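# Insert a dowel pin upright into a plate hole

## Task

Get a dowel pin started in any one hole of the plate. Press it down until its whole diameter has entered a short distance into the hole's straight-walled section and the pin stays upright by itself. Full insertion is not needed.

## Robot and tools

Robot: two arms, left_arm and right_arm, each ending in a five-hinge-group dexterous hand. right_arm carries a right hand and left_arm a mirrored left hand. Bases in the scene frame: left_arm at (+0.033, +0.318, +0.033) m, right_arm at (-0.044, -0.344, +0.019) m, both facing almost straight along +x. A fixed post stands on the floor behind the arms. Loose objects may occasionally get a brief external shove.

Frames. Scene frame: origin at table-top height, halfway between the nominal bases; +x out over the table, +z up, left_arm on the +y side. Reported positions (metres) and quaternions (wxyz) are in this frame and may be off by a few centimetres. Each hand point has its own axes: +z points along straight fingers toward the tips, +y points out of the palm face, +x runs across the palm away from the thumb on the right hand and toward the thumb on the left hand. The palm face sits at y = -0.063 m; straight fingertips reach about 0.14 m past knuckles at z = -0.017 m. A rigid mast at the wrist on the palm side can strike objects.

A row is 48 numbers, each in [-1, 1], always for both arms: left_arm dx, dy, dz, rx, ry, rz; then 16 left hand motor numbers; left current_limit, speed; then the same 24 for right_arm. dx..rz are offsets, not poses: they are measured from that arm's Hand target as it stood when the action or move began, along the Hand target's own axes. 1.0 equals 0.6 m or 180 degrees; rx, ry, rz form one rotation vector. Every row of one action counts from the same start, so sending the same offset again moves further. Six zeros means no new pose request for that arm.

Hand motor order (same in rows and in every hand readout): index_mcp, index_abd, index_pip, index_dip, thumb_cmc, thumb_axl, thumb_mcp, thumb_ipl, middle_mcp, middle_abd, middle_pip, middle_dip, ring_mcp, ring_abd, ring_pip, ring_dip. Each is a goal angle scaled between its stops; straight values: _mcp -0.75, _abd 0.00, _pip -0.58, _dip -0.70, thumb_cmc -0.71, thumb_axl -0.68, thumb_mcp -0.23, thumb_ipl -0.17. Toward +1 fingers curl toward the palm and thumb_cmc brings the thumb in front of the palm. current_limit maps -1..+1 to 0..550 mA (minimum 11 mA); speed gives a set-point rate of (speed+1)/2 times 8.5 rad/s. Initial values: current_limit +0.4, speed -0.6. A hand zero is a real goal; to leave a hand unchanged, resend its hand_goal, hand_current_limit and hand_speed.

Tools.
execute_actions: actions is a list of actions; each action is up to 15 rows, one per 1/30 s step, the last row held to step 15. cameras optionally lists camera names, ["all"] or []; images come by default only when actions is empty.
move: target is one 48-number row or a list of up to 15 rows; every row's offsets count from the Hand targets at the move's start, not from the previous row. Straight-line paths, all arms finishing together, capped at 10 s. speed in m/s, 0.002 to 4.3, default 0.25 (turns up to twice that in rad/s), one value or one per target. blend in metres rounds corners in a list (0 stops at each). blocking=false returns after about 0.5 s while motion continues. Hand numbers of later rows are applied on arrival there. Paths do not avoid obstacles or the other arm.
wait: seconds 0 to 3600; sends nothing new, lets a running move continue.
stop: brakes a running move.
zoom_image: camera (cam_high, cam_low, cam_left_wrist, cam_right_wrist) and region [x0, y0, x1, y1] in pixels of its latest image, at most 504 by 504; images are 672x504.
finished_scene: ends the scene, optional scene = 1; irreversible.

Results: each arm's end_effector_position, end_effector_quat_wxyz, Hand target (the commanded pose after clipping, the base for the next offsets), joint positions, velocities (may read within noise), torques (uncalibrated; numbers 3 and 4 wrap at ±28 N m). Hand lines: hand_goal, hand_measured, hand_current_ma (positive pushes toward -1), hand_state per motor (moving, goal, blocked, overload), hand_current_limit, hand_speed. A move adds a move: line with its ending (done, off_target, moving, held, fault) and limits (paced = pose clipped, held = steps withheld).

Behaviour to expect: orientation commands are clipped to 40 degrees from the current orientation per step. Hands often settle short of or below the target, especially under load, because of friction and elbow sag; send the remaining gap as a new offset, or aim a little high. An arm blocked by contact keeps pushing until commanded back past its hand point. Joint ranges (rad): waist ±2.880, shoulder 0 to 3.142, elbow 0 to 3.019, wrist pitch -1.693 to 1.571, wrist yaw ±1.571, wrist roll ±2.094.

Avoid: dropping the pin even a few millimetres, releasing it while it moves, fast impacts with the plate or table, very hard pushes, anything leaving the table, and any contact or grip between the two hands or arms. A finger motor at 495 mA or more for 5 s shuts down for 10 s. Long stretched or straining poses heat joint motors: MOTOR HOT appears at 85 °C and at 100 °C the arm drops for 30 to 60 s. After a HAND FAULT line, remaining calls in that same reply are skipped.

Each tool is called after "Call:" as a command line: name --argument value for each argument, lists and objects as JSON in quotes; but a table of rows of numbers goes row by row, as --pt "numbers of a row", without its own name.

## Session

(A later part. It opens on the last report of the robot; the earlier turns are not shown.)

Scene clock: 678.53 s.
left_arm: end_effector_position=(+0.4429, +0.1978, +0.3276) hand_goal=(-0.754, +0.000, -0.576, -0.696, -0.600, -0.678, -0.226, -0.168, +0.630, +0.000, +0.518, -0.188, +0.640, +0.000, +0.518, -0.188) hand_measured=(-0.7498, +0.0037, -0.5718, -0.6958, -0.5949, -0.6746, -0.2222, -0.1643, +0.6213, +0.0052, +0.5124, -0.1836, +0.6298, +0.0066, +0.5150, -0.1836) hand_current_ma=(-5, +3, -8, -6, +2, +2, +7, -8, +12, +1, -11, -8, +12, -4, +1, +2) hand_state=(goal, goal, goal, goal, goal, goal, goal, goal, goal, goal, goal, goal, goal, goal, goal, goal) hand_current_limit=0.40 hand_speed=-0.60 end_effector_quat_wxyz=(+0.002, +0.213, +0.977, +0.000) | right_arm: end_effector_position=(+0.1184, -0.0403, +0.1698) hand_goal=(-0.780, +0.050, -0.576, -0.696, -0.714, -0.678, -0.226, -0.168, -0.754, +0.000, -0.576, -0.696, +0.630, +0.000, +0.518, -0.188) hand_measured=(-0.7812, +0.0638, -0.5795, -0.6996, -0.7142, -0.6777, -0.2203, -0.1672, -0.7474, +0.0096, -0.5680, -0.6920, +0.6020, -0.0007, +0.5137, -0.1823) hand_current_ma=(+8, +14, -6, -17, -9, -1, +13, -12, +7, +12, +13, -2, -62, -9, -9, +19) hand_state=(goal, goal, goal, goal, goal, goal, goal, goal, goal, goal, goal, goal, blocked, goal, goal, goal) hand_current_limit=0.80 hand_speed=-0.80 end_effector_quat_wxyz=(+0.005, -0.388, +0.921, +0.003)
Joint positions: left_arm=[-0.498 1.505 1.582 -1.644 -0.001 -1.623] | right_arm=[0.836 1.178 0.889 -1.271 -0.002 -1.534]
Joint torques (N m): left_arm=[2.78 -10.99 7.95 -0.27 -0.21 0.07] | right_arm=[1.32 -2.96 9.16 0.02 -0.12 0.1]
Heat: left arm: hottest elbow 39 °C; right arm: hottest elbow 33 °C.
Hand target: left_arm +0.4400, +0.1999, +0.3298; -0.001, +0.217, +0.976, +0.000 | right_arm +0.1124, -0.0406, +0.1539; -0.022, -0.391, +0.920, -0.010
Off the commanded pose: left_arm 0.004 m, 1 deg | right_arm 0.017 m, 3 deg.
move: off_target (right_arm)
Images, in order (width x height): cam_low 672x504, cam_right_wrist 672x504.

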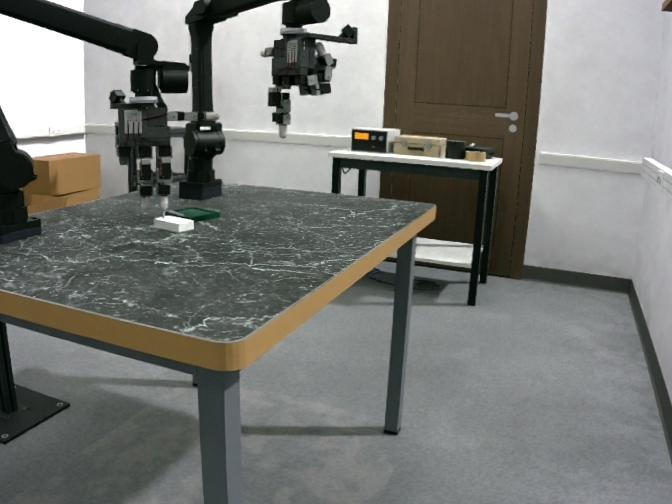

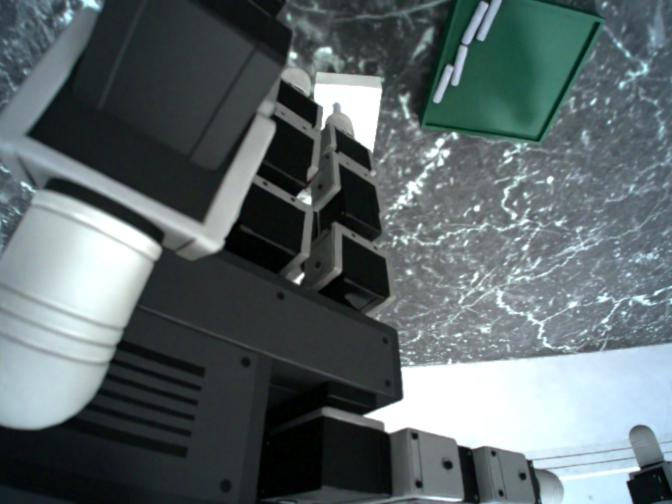

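Call:
move --target '[0,0,0,0,0,0,-0.754,0,-0.576,-0.696,-0.6,-0.678,-0.226,-0.168,0.63,0,0.518,-0.188,0.64,0,0.518,-0.188,0.4,-0.6,0,0,0.0067,0,0.002,0,-0.780,0.055,-0.576,-0.696,-0.714,-0.678,-0.226,-0.168,-0.754,0,-0.576,-0.696,0.63,0,0.518,-0.188,0.8,-0.8]' --speed 0.03 --cameras '["cam_right_wrist","cam_low"]'

Call:
zoom_image --camera "cam_low" --region '[145, 190, 180, 225]'

Call:
zoom_image --camera "cam_right_wrist" --region '[325, 75, 395, 145]'

Scene clock: 679.23 s.
left_arm: end_effector_position=(+0.4429, +0.1978, +0.3276) hand_goal=(-0.754, +0.000, -0.576, -0.696, -0.600, -0.678, -0.226, -0.168, +0.630, +0.000, +0.518, -0.188, +0.640, +0.000, +0.518, -0.188) hand_measured=(-0.7498, +0.0037, -0.5705, -0.6971, -0.5949, -0.6746, -0.2222, -0.1633, +0.6213, +0.0052, +0.5124, -0.1849, +0.6298, +0.0066, +0.5150, -0.1836) hand_current_ma=(-14, +1, -8, -7, +3, -2, +9, -3, +5, +8, -9, +1, +10, -7, +7, -4) hand_state=(goal, goal, goal, goal, goal, goal, goal, goal, goal, goal, goal, goal, goal, goal, goal, goal) hand_current_limit=0.40 hand_speed=-0.60 end_effector_quat_wxyz=(+0.002, +0.213, +0.977, +0.000) | right_arm: end_effector_position=(+0.1185, -0.0403, +0.1689) hand_goal=(-0.780, +0.054, -0.576, -0.696, -0.714, -0.678, -0.226, -0.168, -0.754, +0.000, -0.576, -0.696, +0.630, +0.000, +0.518, -0.188) hand_measured=(-0.7812, +0.0755, -0.5795, -0.6983, -0.7129, -0.6777, -0.2212, -0.1681, -0.7474, +0.0081, -0.5680, -0.6920, +0.6008, -0.0007, +0.5137, -0.1811) hand_current_ma=(+0, +17, -9, -11, -10, -7, +8, -10, +21, +14, +15, +2, -66, -9, -8, +17) hand_state=(goal, blocked, goal, goal, goal, goal, goal, goal, goal, goal, goal, goal, blocked, goal, goal, goal) hand_current_limit=0.80 hand_speed=-0.80 end_effector_quat_wxyz=(+0.003, -0.388, +0.922, +0.002)
Joint positions: left_arm=[-0.498 1.505 1.582 -1.644 -0.001 -1.623] | right_arm=[0.836 1.181 0.889 -1.271 -0.002 -1.534]
Joint torques (N m): left_arm=[2.78 -10.99 7.95 -0.29 -0.22 0.07] | right_arm=[1.55 -2.84 8.59 0.21 -0.13 0.08]
Heat: left arm: hottest elbow 39 °C; right arm: hottest elbow 33 °C.
Hand target: left_arm +0.4400, +0.1999, +0.3298; -0.001, +0.217, +0.976, +0.000 | right_arm +0.1123, -0.0407, +0.1499; -0.025, -0.391, +0.920, -0.011
Off the commanded pose: left_arm 0.004 m, 1 deg | right_arm 0.020 m, 4 deg.
move: off_target (right_arm)
Images, in order (width x height): cam_low 672x504, cam_right_wrist 672x504.

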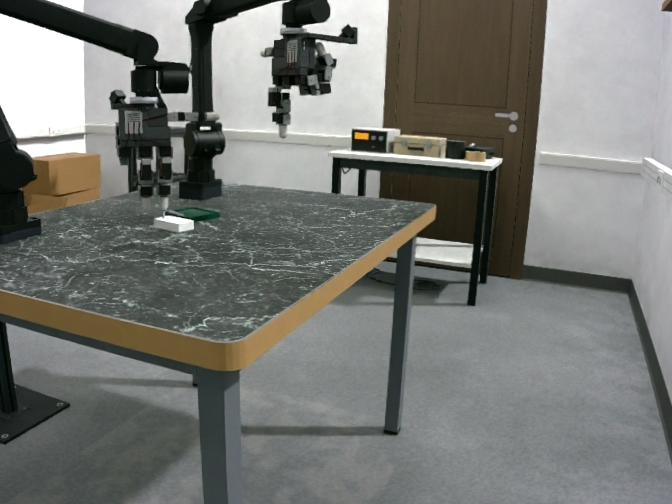

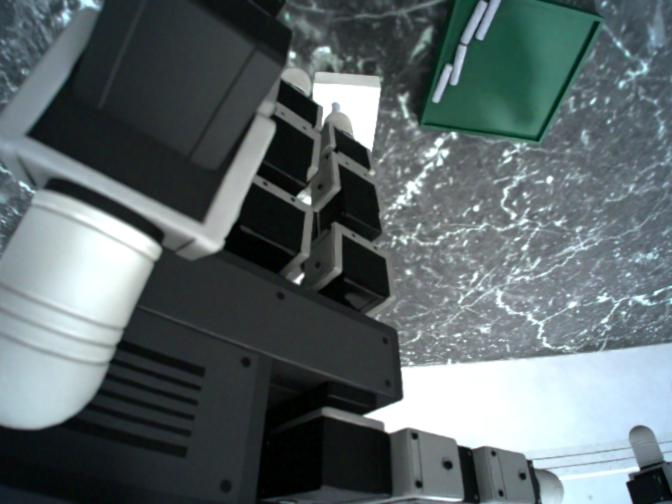

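Scaled by 14.400 from the camera's image (finer frame: 960x720).

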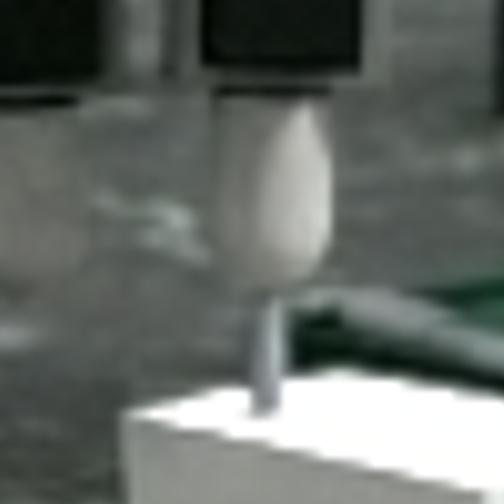

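Scaled by 7.200 from the camera's image (finer frame: 960x720).

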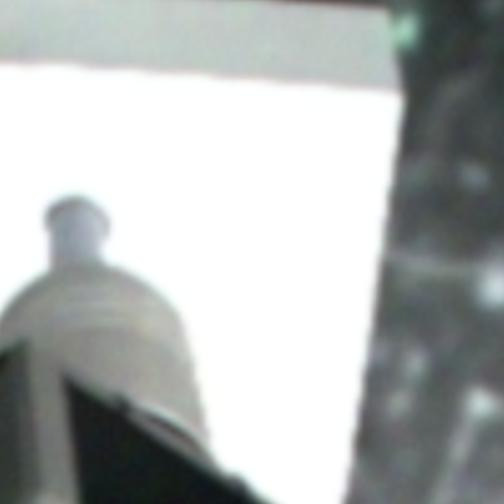

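Call:
move --target '[0,0,0,0,0,0,-0.754,0,-0.576,-0.696,-0.6,-0.678,-0.226,-0.168,0.63,0,0.518,-0.188,0.64,0,0.518,-0.188,0.4,-0.6,0,0,0.0083,0,0.002,0,-0.780,0.075,-0.576,-0.696,-0.714,-0.678,-0.226,-0.168,-0.754,0,-0.576,-0.696,0.63,0,0.518,-0.188,0.8,-0.8]' --speed 0.03 --cameras '["cam_right_wrist","cam_low"]'

Call:
zoom_image --camera "cam_low" --region '[145, 190, 180, 225]'

Call:
zoom_image --camera "cam_right_wrist" --region '[325, 75, 395, 145]'

Scene clock: 680.00 s.
left_arm: end_effector_position=(+0.4429, +0.1978, +0.3276) hand_goal=(-0.754, +0.000, -0.576, -0.696, -0.600, -0.678, -0.226, -0.168, +0.630, +0.000, +0.518, -0.188, +0.640, +0.000, +0.518, -0.188) hand_measured=(-0.7498, +0.0037, -0.5718, -0.6958, -0.5949, -0.6735, -0.2222, -0.1633, +0.6213, +0.0066, +0.5124, -0.1849, +0.6298, +0.0066, +0.5150, -0.1836) hand_current_ma=(-9, +3, -3, -6, +1, -2, +7, -2, +7, +8, -12, -5, +12, -6, -1, -3) hand_state=(goal, goal, goal, goal, goal, goal, goal, goal, goal, goal, goal, goal, goal, goal, goal, goal) hand_current_limit=0.40 hand_speed=-0.60 end_effector_quat_wxyz=(+0.002, +0.213, +0.977, +0.000) | right_arm: end_effector_position=(+0.1187, -0.0400, +0.1682) hand_goal=(-0.780, +0.074, -0.576, -0.696, -0.714, -0.678, -0.226, -0.168, -0.754, +0.000, -0.576, -0.696, +0.630, +0.000, +0.518, -0.188) hand_measured=(-0.7812, +0.0799, -0.5795, -0.6996, -0.7129, -0.6767, -0.2212, -0.1672, -0.7486, +0.0037, -0.5667, -0.6920, +0.6008, -0.0007, +0.5137, -0.1823) hand_current_ma=(+9, +0, -11, -11, -4, -6, +10, -3, +23, +18, +20, -2, -48, -10, +0, +25) hand_state=(goal, goal, goal, goal, goal, goal, goal, goal, goal, goal, goal, goal, blocked, goal, goal, goal) hand_current_limit=0.80 hand_speed=-0.80 end_effector_quat_wxyz=(+0.002, -0.388, +0.922, +0.002)
Joint positions: left_arm=[-0.498 1.505 1.582 -1.644 -0.001 -1.623] | right_arm=[0.836 1.184 0.89 -1.271 -0.002 -1.534]
Joint torques (N m): left_arm=[2.84 -11.05 7.95 -0.28 -0.22 0.07] | right_arm=[1.26 -2.61 8.03 0.54 -0.12 0.07]
Heat: left arm: hottest elbow 39 °C; right arm: hottest elbow 33 °C.
Hand target: left_arm +0.4400, +0.1999, +0.3298; -0.001, +0.217, +0.976, +0.000 | right_arm +0.1121, -0.0409, +0.1449; -0.028, -0.391, +0.920, -0.012
Off the commanded pose: left_arm 0.004 m, 1 deg | right_arm 0.024 m, 4 deg.
move: off_target (right_arm)
Images, in order (width x height): cam_low 672x504, cam_right_wrist 672x504.

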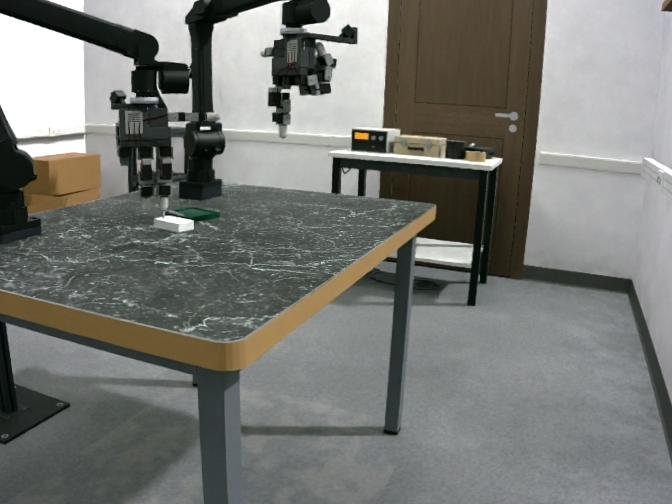

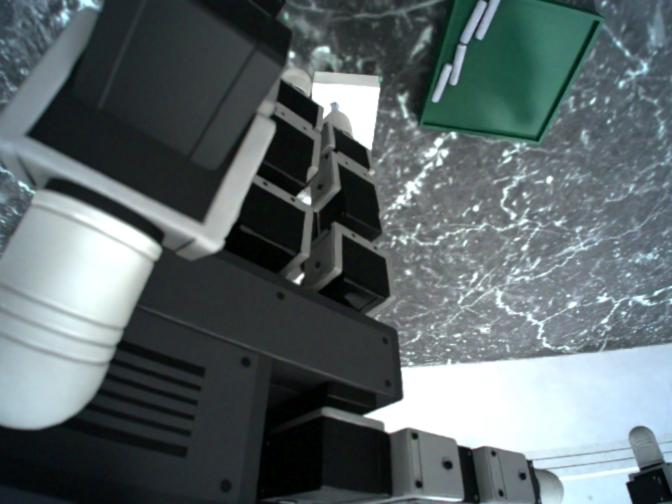

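Scaled by 14.400 from the camera's image (finer frame: 960x720).

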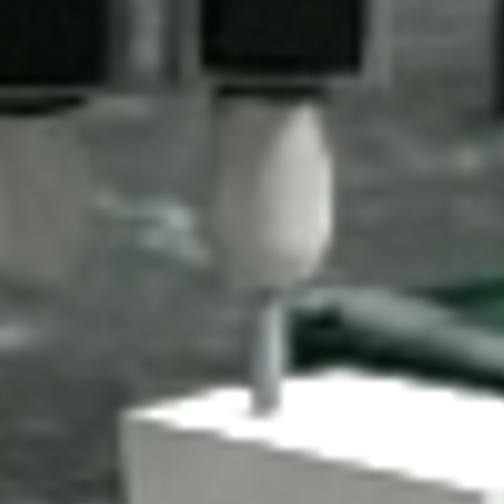

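Scaled by 7.200 from the camera's image (finer frame: 960x720).

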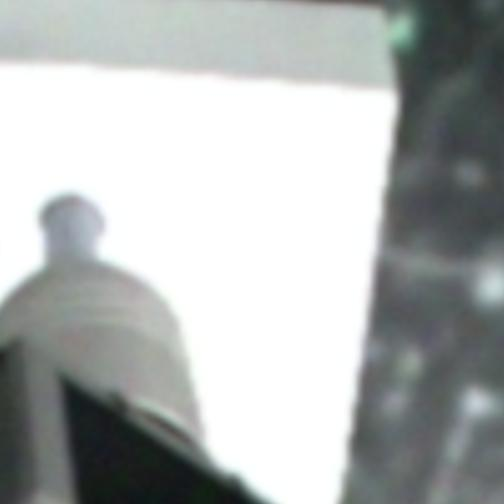

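Call:
execute_actions --actions '[[[0,0,0,0,0,0,-0.754,0,-0.576,-0.696,-0.6,-0.678,-0.226,-0.168,0.63,0,0.518,-0.188,0.64,0,0.518,-0.188,0.4,-0.6,0,0,0,0,0,0,-0.770,0.075,-0.576,-0.696,-0.714,-0.678,-0.226,-0.168,-0.754,0,-0.576,-0.696,0.63,0,0.518,-0.188,0.8,-0.8],[0,0,0,0,0,0,-0.754,0,-0.576,-0.696,-0.6,-0.678,-0.226,-0.168,0.63,0,0.518,-0.188,0.64,0,0.518,-0.188,0.4,-0.6,0,0,0,0,0,0,-0.770,0.075,-0.576,-0.696,-0.714,-0.678,-0.226,-0.168,-0.754,0,-0.576,-0.696,0.63,0,0.518,-0.188,0.8,-0.8],[0,0,0,0,0,0,-0.754,0,-0.576,-0.696,-0.6,-0.678,-0.226,-0.168,0.63,0,0.518,-0.188,0.64,0,0.518,-0.188,0.4,-0.6,0,0,0,0,0,0,-0.770,0.075,-0.576,-0.696,-0.714,-0.678,-0.226,-0.168,-0.754,0,-0.576,-0.696,0.63,0,0.518,-0.188,0.8,-0.8],[0,0,0,0,0,0,-0.754,0,-0.576,-0.696,-0.6,-0.678,-0.226,-0.168,0.63,0,0.518,-0.188,0.64,0,0.518,-0.188,0.4,-0.6,0,0,0,0,0,0,-0.780,0.10,-0.576,-0.696,-0.714,-0.678,-0.226,-0.168,-0.754,0,-0.576,-0.696,0.63,0,0.518,-0.188,0.8,-0.8],[0,0,0,0,0,0,-0.754,0,-0.576,-0.696,-0.6,-0.678,-0.226,-0.168,0.63,0,0.518,-0.188,0.64,0,0.518,-0.188,0.4,-0.6,0,0,0,0,0,0,-0.780,0.10,-0.576,-0.696,-0.714,-0.678,-0.226,-0.168,-0.754,0,-0.576,-0.696,0.63,0,0.518,-0.188,0.8,-0.8],[0,0,0,0,0,0,-0.754,0,-0.576,-0.696,-0.6,-0.678,-0.226,-0.168,0.63,0,0.518,-0.188,0.64,0,0.518,-0.188,0.4,-0.6,0,0,0,0,0,0,-0.780,0.10,-0.576,-0.696,-0.714,-0.678,-0.226,-0.168,-0.754,0,-0.576,-0.696,0.63,0,0.518,-0.188,0.8,-0.8],[0,0,0,0,0,0,-0.754,0,-0.576,-0.696,-0.6,-0.678,-0.226,-0.168,0.63,0,0.518,-0.188,0.64,0,0.518,-0.188,0.4,-0.6,0,0,0,0,0,0,-0.790,0.075,-0.576,-0.696,-0.714,-0.678,-0.226,-0.168,-0.754,0,-0.576,-0.696,0.63,0,0.518,-0.188,0.8,-0.8],[0,0,0,0,0,0,-0.754,0,-0.576,-0.696,-0.6,-0.678,-0.226,-0.168,0.63,0,0.518,-0.188,0.64,0,0.518,-0.188,0.4,-0.6,0,0,0,0,0,0,-0.790,0.075,-0.576,-0.696,-0.714,-0.678,-0.226,-0.168,-0.754,0,-0.576,-0.696,0.63,0,0.518,-0.188,0.8,-0.8],[0,0,0,0,0,0,-0.754,0,-0.576,-0.696,-0.6,-0.678,-0.226,-0.168,0.63,0,0.518,-0.188,0.64,0,0.518,-0.188,0.4,-0.6,0,0,0,0,0,0,-0.790,0.075,-0.576,-0.696,-0.714,-0.678,-0.226,-0.168,-0.754,0,-0.576,-0.696,0.63,0,0.518,-0.188,0.8,-0.8],[0,0,0,0,0,0,-0.754,0,-0.576,-0.696,-0.6,-0.678,-0.226,-0.168,0.63,0,0.518,-0.188,0.64,0,0.518,-0.188,0.4,-0.6,0,0,0,0,0,0,-0.780,0.05,-0.576,-0.696,-0.714,-0.678,-0.226,-0.168,-0.754,0,-0.576,-0.696,0.63,0,0.518,-0.188,0.8,-0.8],[0,0,0,0,0,0,-0.754,0,-0.576,-0.696,-0.6,-0.678,-0.226,-0.168,0.63,0,0.518,-0.188,0.64,0,0.518,-0.188,0.4,-0.6,0,0,0,0,0,0,-0.780,0.05,-0.576,-0.696,-0.714,-0.678,-0.226,-0.168,-0.754,0,-0.576,-0.696,0.63,0,0.518,-0.188,0.8,-0.8]]]' --cameras '["cam_right_wrist","cam_low"]'

Call:
zoom_image --camera "cam_low" --region '[145, 190, 180, 225]'

Call:
zoom_image --camera "cam_right_wrist" --region '[325, 75, 395, 145]'

Scene clock: 681.23 s.
left_arm: end_effector_position=(+0.4429, +0.1978, +0.3276) hand_goal=(-0.754, +0.000, -0.576, -0.696, -0.600, -0.678, -0.226, -0.168, +0.630, +0.000, +0.518, -0.188, +0.640, +0.000, +0.518, -0.188) hand_measured=(-0.7511, +0.0037, -0.5718, -0.6958, -0.5949, -0.6746, -0.2222, -0.1643, +0.6213, +0.0052, +0.5137, -0.1836, +0.6298, +0.0066, +0.5150, -0.1836) hand_current_ma=(-3, -1, -7, +0, +6, +5, +8, -1, +8, +9, -12, -8, +2, -6, +6, -2) hand_state=(goal, goal, goal, goal, goal, goal, goal, goal, goal, goal, goal, goal, goal, goal, goal, goal) hand_current_limit=0.40 hand_speed=-0.60 end_effector_quat_wxyz=(+0.002, +0.213, +0.977, +0.000) | right_arm: end_effector_position=(+0.1192, -0.0395, +0.1679) hand_goal=(-0.780, +0.050, -0.576, -0.696, -0.714, -0.678, -0.226, -0.168, -0.754, +0.000, -0.576, -0.696, +0.630, +0.000, +0.518, -0.188) hand_measured=(-0.7812, +0.0902, -0.5808, -0.6996, -0.7129, -0.6777, -0.2203, -0.1681, -0.7474, +0.0037, -0.5680, -0.6920, +0.6020, -0.0021, +0.5137, -0.1811) hand_current_ma=(+8, +46, -19, -17, -6, -11, +12, +0, +17, +23, +15, -3, -58, -9, -9, +21) hand_state=(goal, blocked, goal, goal, goal, goal, goal, goal, goal, goal, goal, goal, blocked, goal, goal, goal) hand_current_limit=0.80 hand_speed=-0.80 end_effector_quat_wxyz=(+0.003, -0.388, +0.922, +0.002)
Joint positions: left_arm=[-0.498 1.505 1.582 -1.644 -0.001 -1.623] | right_arm=[0.836 1.185 0.89 -1.268 -0.002 -1.534]
Joint torques (N m): left_arm=[2.84 -11.05 7.94 -0.28 -0.23 0.07] | right_arm=[0.97 -2.49 7.87 0.36 -0.19 0.11]
Heat: left arm: hottest elbow 39 °C; right arm: hottest elbow 33 °C.
Hand target: left_arm +0.4400, +0.1999, +0.3298; -0.001, +0.217, +0.976, +0.000 | right_arm +0.1121, -0.0409, +0.1450; -0.028, -0.391, +0.920, -0.012
Off the commanded pose: left_arm 0.004 m, 1 deg | right_arm 0.024 m, 4 deg.
Images, in order (width x height): cam_low 672x504, cam_right_wrist 672x504.

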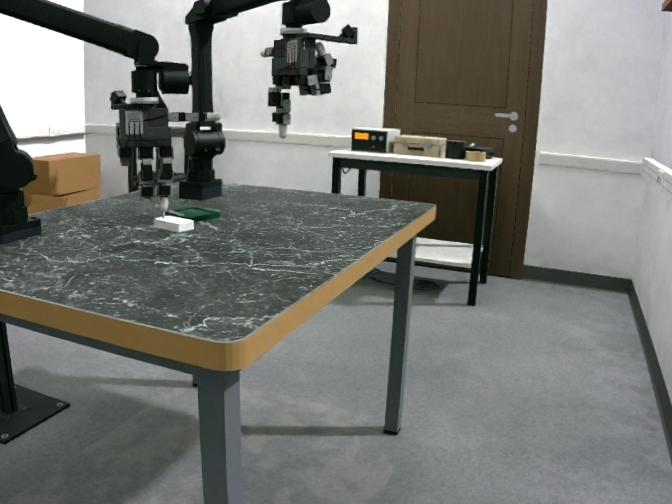

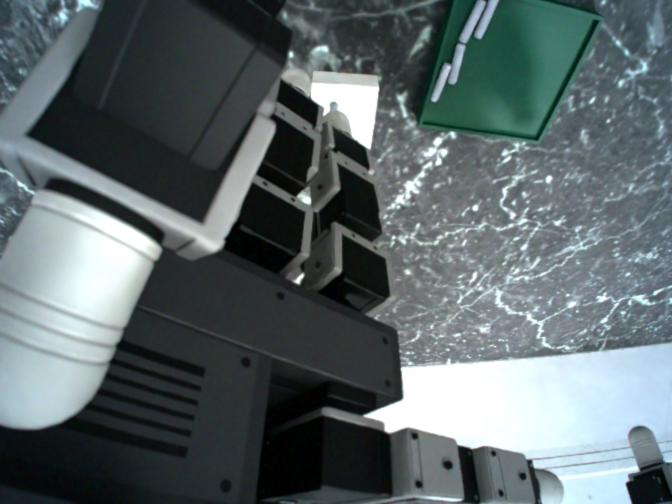

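Scaled by 14.400 from the camera's image (finer frame: 960x720).

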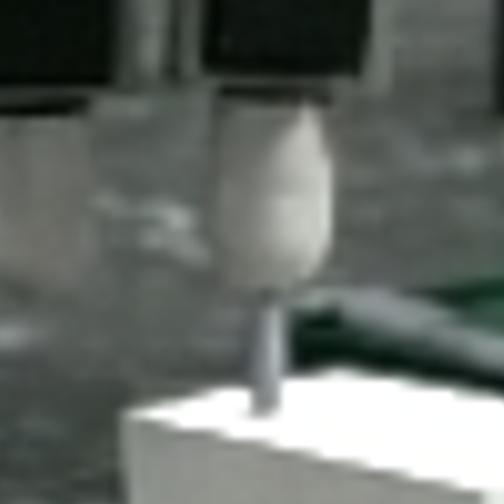

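Scaled by 7.200 from the camera's image (finer frame: 960x720).

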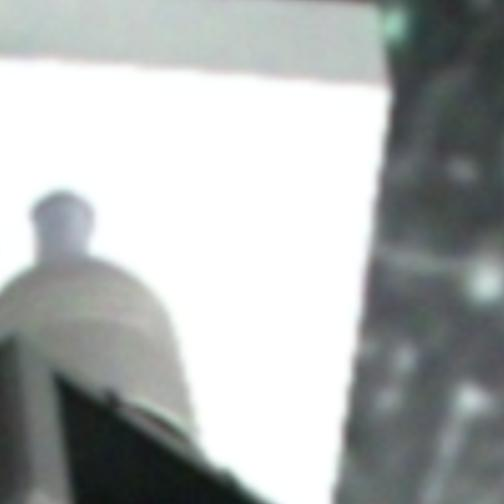

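Call:
move --pt "0 0 0 0 0 0 -0.754 0 -0.576 -0.696 -0.6 -0.678 -0.226 -0.168 0.63 0 0.518 -0.188 0.64 0 0.518 -0.188 0.4 -0.6 -0.0014 -0.0072 -0.0917 0 -0.012 0 -0.780 0.09 -0.576 -0.696 -0.714 -0.678 -0.226 -0.168 -0.754 0 -0.576 -0.696 0.63 0 0.518 -0.188 0.8 -0.8" --speed 0.05 --cameras '["cam_right_wrist","cam_low"]'

Call:
zoom_image --camera "cam_low" --region '[145, 190, 180, 225]'

Call:
zoom_image --camera "cam_right_wrist" --region '[325, 55, 395, 125]'

Scene clock: 683.23 s.
left_arm: end_effector_position=(+0.4429, +0.1978, +0.3276) hand_goal=(-0.754, +0.000, -0.576, -0.696, -0.600, -0.678, -0.226, -0.168, +0.630, +0.000, +0.518, -0.188, +0.640, +0.000, +0.518, -0.188) hand_measured=(-0.7498, +0.0052, -0.5718, -0.6958, -0.5949, -0.6746, -0.2222, -0.1643, +0.6213, +0.0052, +0.5124, -0.1836, +0.6298, +0.0066, +0.5150, -0.1836) hand_current_ma=(-6, +3, -13, -4, +6, -4, +8, +5, +6, +3, -11, -6, +2, -13, -6, -3) hand_state=(goal, goal, goal, goal, goal, goal, goal, goal, goal, goal, goal, goal, goal, goal, goal, goal) hand_current_limit=0.40 hand_speed=-0.60 end_effector_quat_wxyz=(+0.002, +0.213, +0.977, +0.000) | right_arm: end_effector_position=(+0.1105, -0.0490, +0.1812) hand_goal=(-0.780, +0.090, -0.576, -0.696, -0.714, -0.678, -0.226, -0.168, -0.754, +0.000, -0.576, -0.696, +0.630, +0.000, +0.518, -0.188) hand_measured=(-0.7800, +0.0770, -0.5744, -0.6983, -0.7142, -0.6767, -0.2212, -0.1672, -0.7486, +0.0023, -0.5680, -0.6920, +0.6020, +0.0008, +0.5124, -0.1823) hand_current_ma=(+11, -20, -5, -8, -10, -11, +8, -5, +18, +10, +19, -7, -50, -5, -5, +25) hand_state=(goal, goal, goal, goal, goal, goal, goal, goal, goal, goal, goal, goal, blocked, goal, goal, goal) hand_current_limit=0.80 hand_speed=-0.80 end_effector_quat_wxyz=(-0.028, -0.388, +0.921, -0.012)
Joint positions: left_arm=[-0.498 1.505 1.582 -1.644 -0.001 -1.623] | right_arm=[0.836 1.185 0.929 -1.377 -0.002 -1.534]
Joint torques (N m): left_arm=[2.78 -10.99 7.95 -0.28 -0.22 0.07] | right_arm=[0.97 -6.36 13.14 -0.35 -0.08 -0.06]
Heat: left arm: hottest elbow 39 °C; right arm: hottest elbow 33 °C.
Hand target: left_arm +0.4400, +0.1999, +0.3298; -0.001, +0.217, +0.976, +0.000 | right_arm +0.1181, -0.0409, +0.1999; -0.010, -0.391, +0.920, -0.005
Off the commanded pose: left_arm 0.004 m, 1 deg | right_arm 0.022 m, 2 deg.
move: off_target (right_arm)
Images, in order (width x height): cam_low 672x504, cam_right_wrist 672x504.

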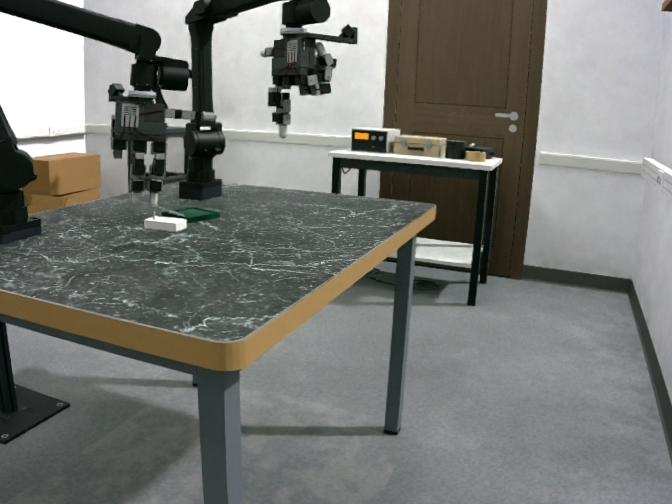

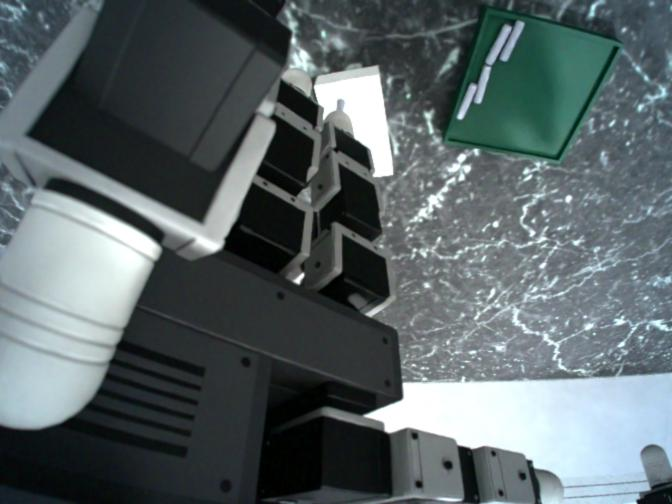

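Scaled by 14.400 from the camera's image (finer frame: 960x720).

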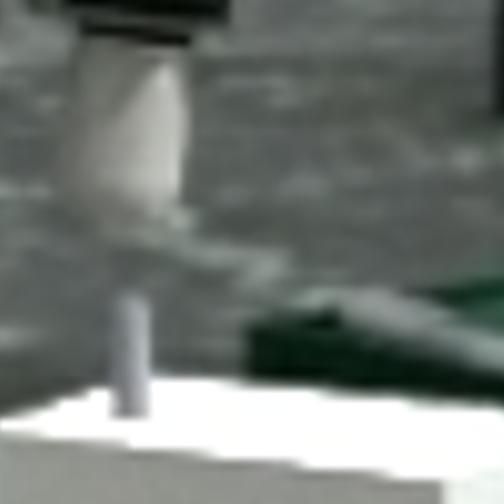

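Scaled by 7.200 from the camera's image (finer frame: 960x720).

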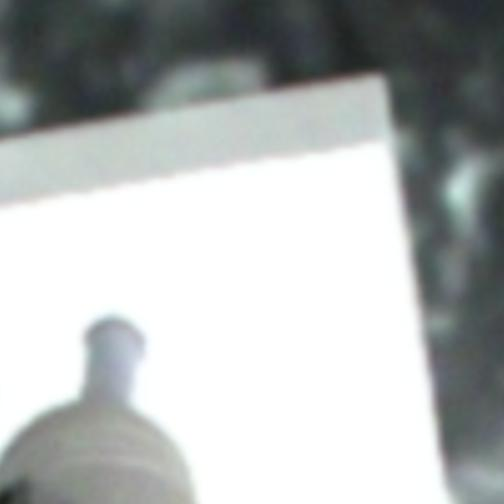

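Call:
move --pt "0 0 0 0 0 0 -0.754 0 -0.576 -0.696 -0.6 -0.678 -0.226 -0.168 0.63 0 0.518 -0.188 0.64 0 0.518 -0.188 0.4 -0.6 0 0 -0.083 0 -0.006 0 -0.780 0.09 -0.576 -0.696 -0.714 -0.678 -0.226 -0.168 -0.754 0 -0.576 -0.696 0.63 0 0.518 -0.188 0.4 -0.8" --pt "0 0 0 0 0 0 -0.754 0 -0.576 -0.696 -0.6 -0.678 -0.226 -0.168 0.63 0 0.518 -0.188 0.64 0 0.518 -0.188 0.4 -0.6 0.163 -0.088 -0.1 0 -0.006 0 -0.780 0.09 -0.576 -0.696 -0.714 -0.678 -0.226 -0.168 -0.754 0 -0.576 -0.696 0.63 0 0.518 -0.188 0.4 -0.8" --speed 0.15 --blend 0.02 --cameras '["cam_right_wrist","cam_low","cam_high"]'

Call:
zoom_image --camera "cam_low" --region '[135, 190, 205, 242]'

Call:
zoom_image --camera "cam_low" --region '[140, 200, 175, 235]'

Scene clock: 685.60 s.
left_arm: end_effector_position=(+0.4429, +0.1978, +0.3276) hand_goal=(-0.754, +0.000, -0.576, -0.696, -0.600, -0.678, -0.226, -0.168, +0.630, +0.000, +0.518, -0.188, +0.640, +0.000, +0.518, -0.188) hand_measured=(-0.7498, +0.0037, -0.5705, -0.6958, -0.5949, -0.6746, -0.2222, -0.1643, +0.6213, +0.0052, +0.5124, -0.1836, +0.6298, +0.0066, +0.5150, -0.1836) hand_current_ma=(-8, +2, -5, -7, -3, +1, +8, -3, +1, +5, -8, -5, +12, -7, +1, -1) hand_state=(goal, goal, goal, goal, goal, goal, goal, goal, goal, goal, goal, goal, goal, goal, goal, goal) hand_current_limit=0.40 hand_speed=-0.60 end_effector_quat_wxyz=(+0.002, +0.213, +0.977, +0.000) | right_arm: end_effector_position=(+0.0896, -0.1429, +0.2603) hand_goal=(-0.780, +0.090, -0.576, -0.696, -0.714, -0.678, -0.226, -0.168, -0.754, +0.000, -0.576, -0.696, +0.630, +0.000, +0.518, -0.188) hand_measured=(-0.7800, +0.0784, -0.5757, -0.6983, -0.7192, -0.6767, -0.2212, -0.1681, -0.7486, +0.0023, -0.5680, -0.6932, +0.6032, +0.0008, +0.5124, -0.1823) hand_current_ma=(+6, -20, -10, -5, -16, -16, +12, -9, +13, +15, +12, +0, -53, -10, -15, +17) hand_state=(goal, goal, goal, goal, goal, goal, goal, goal, goal, goal, goal, goal, blocked, goal, goal, goal) hand_current_limit=0.40 hand_speed=-0.80 end_effector_quat_wxyz=(+0.000, -0.393, +0.919, -0.001)
Joint positions: left_arm=[-0.498 1.505 1.582 -1.644 -0.001 -1.623] | right_arm=[0.619 0.895 0.948 -1.624 0.002 -1.762]
Joint torques (N m): left_arm=[2.84 -10.99 7.95 -0.24 -0.22 0.06] | right_arm=[-0.62 -2.67 10.03 -0.12 -0.15 -0.04]
Heat: left arm: hottest elbow 39 °C; right arm: hottest elbow 33 °C.
Hand target: left_arm +0.4400, +0.1999, +0.3298; -0.001, +0.217, +0.976, +0.000 | right_arm +0.0892, -0.1469, +0.2620; -0.002, -0.391, +0.920, -0.001
Off the commanded pose: left_arm 0.004 m, 1 deg | right_arm 0.004 m, 0 deg.
move: done
Images, in order (width x height): cam_high 672x504, cam_low 672x504, cam_right_wrist 672x504.

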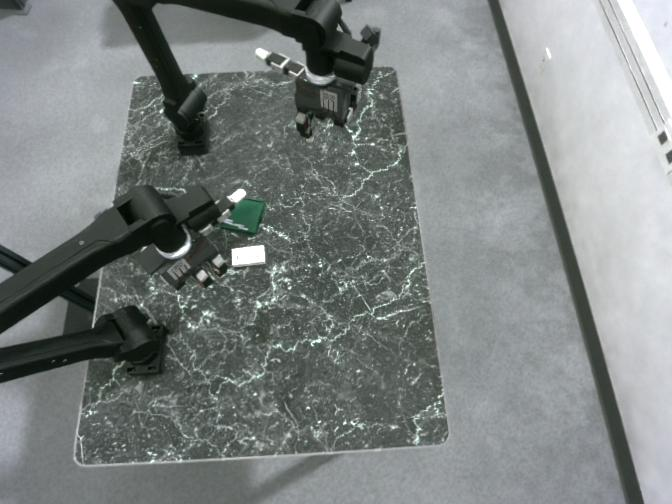

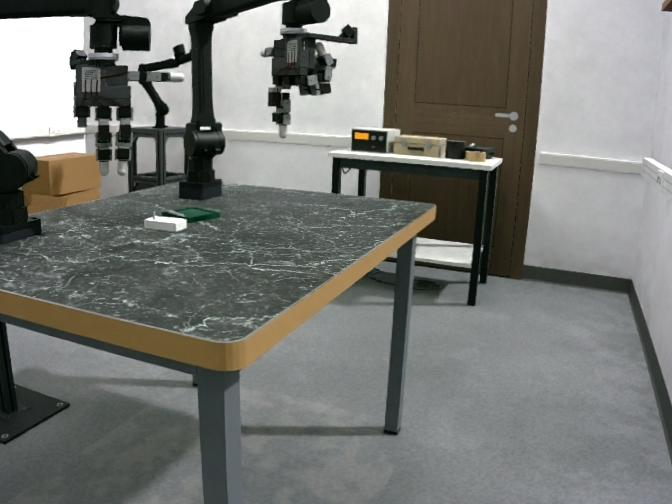

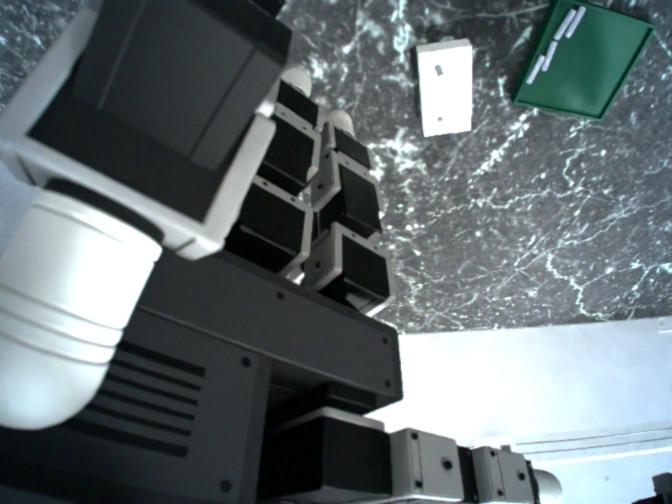

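Scaled by 7.200 from the camera's image (finer frame: 960x720).

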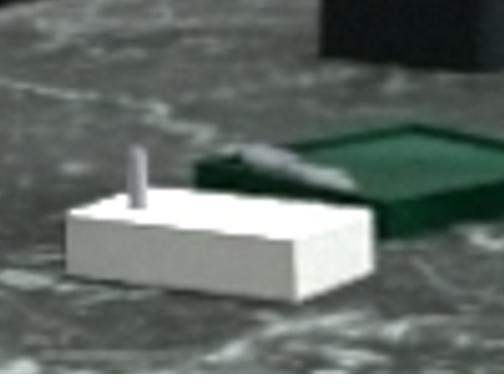

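Scaled by 14.400 from the camera's image (finer frame: 960x720).

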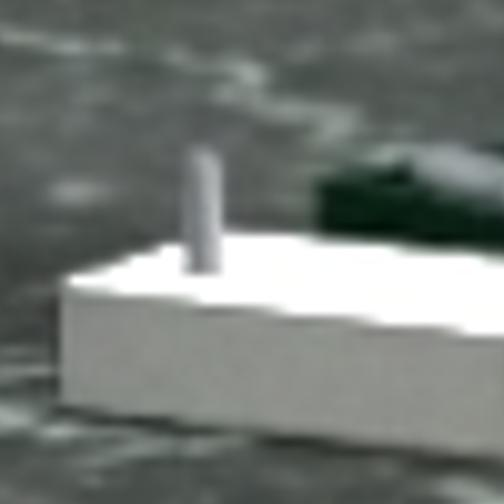

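Call:
finished_scene

The scene is finished: the task was done.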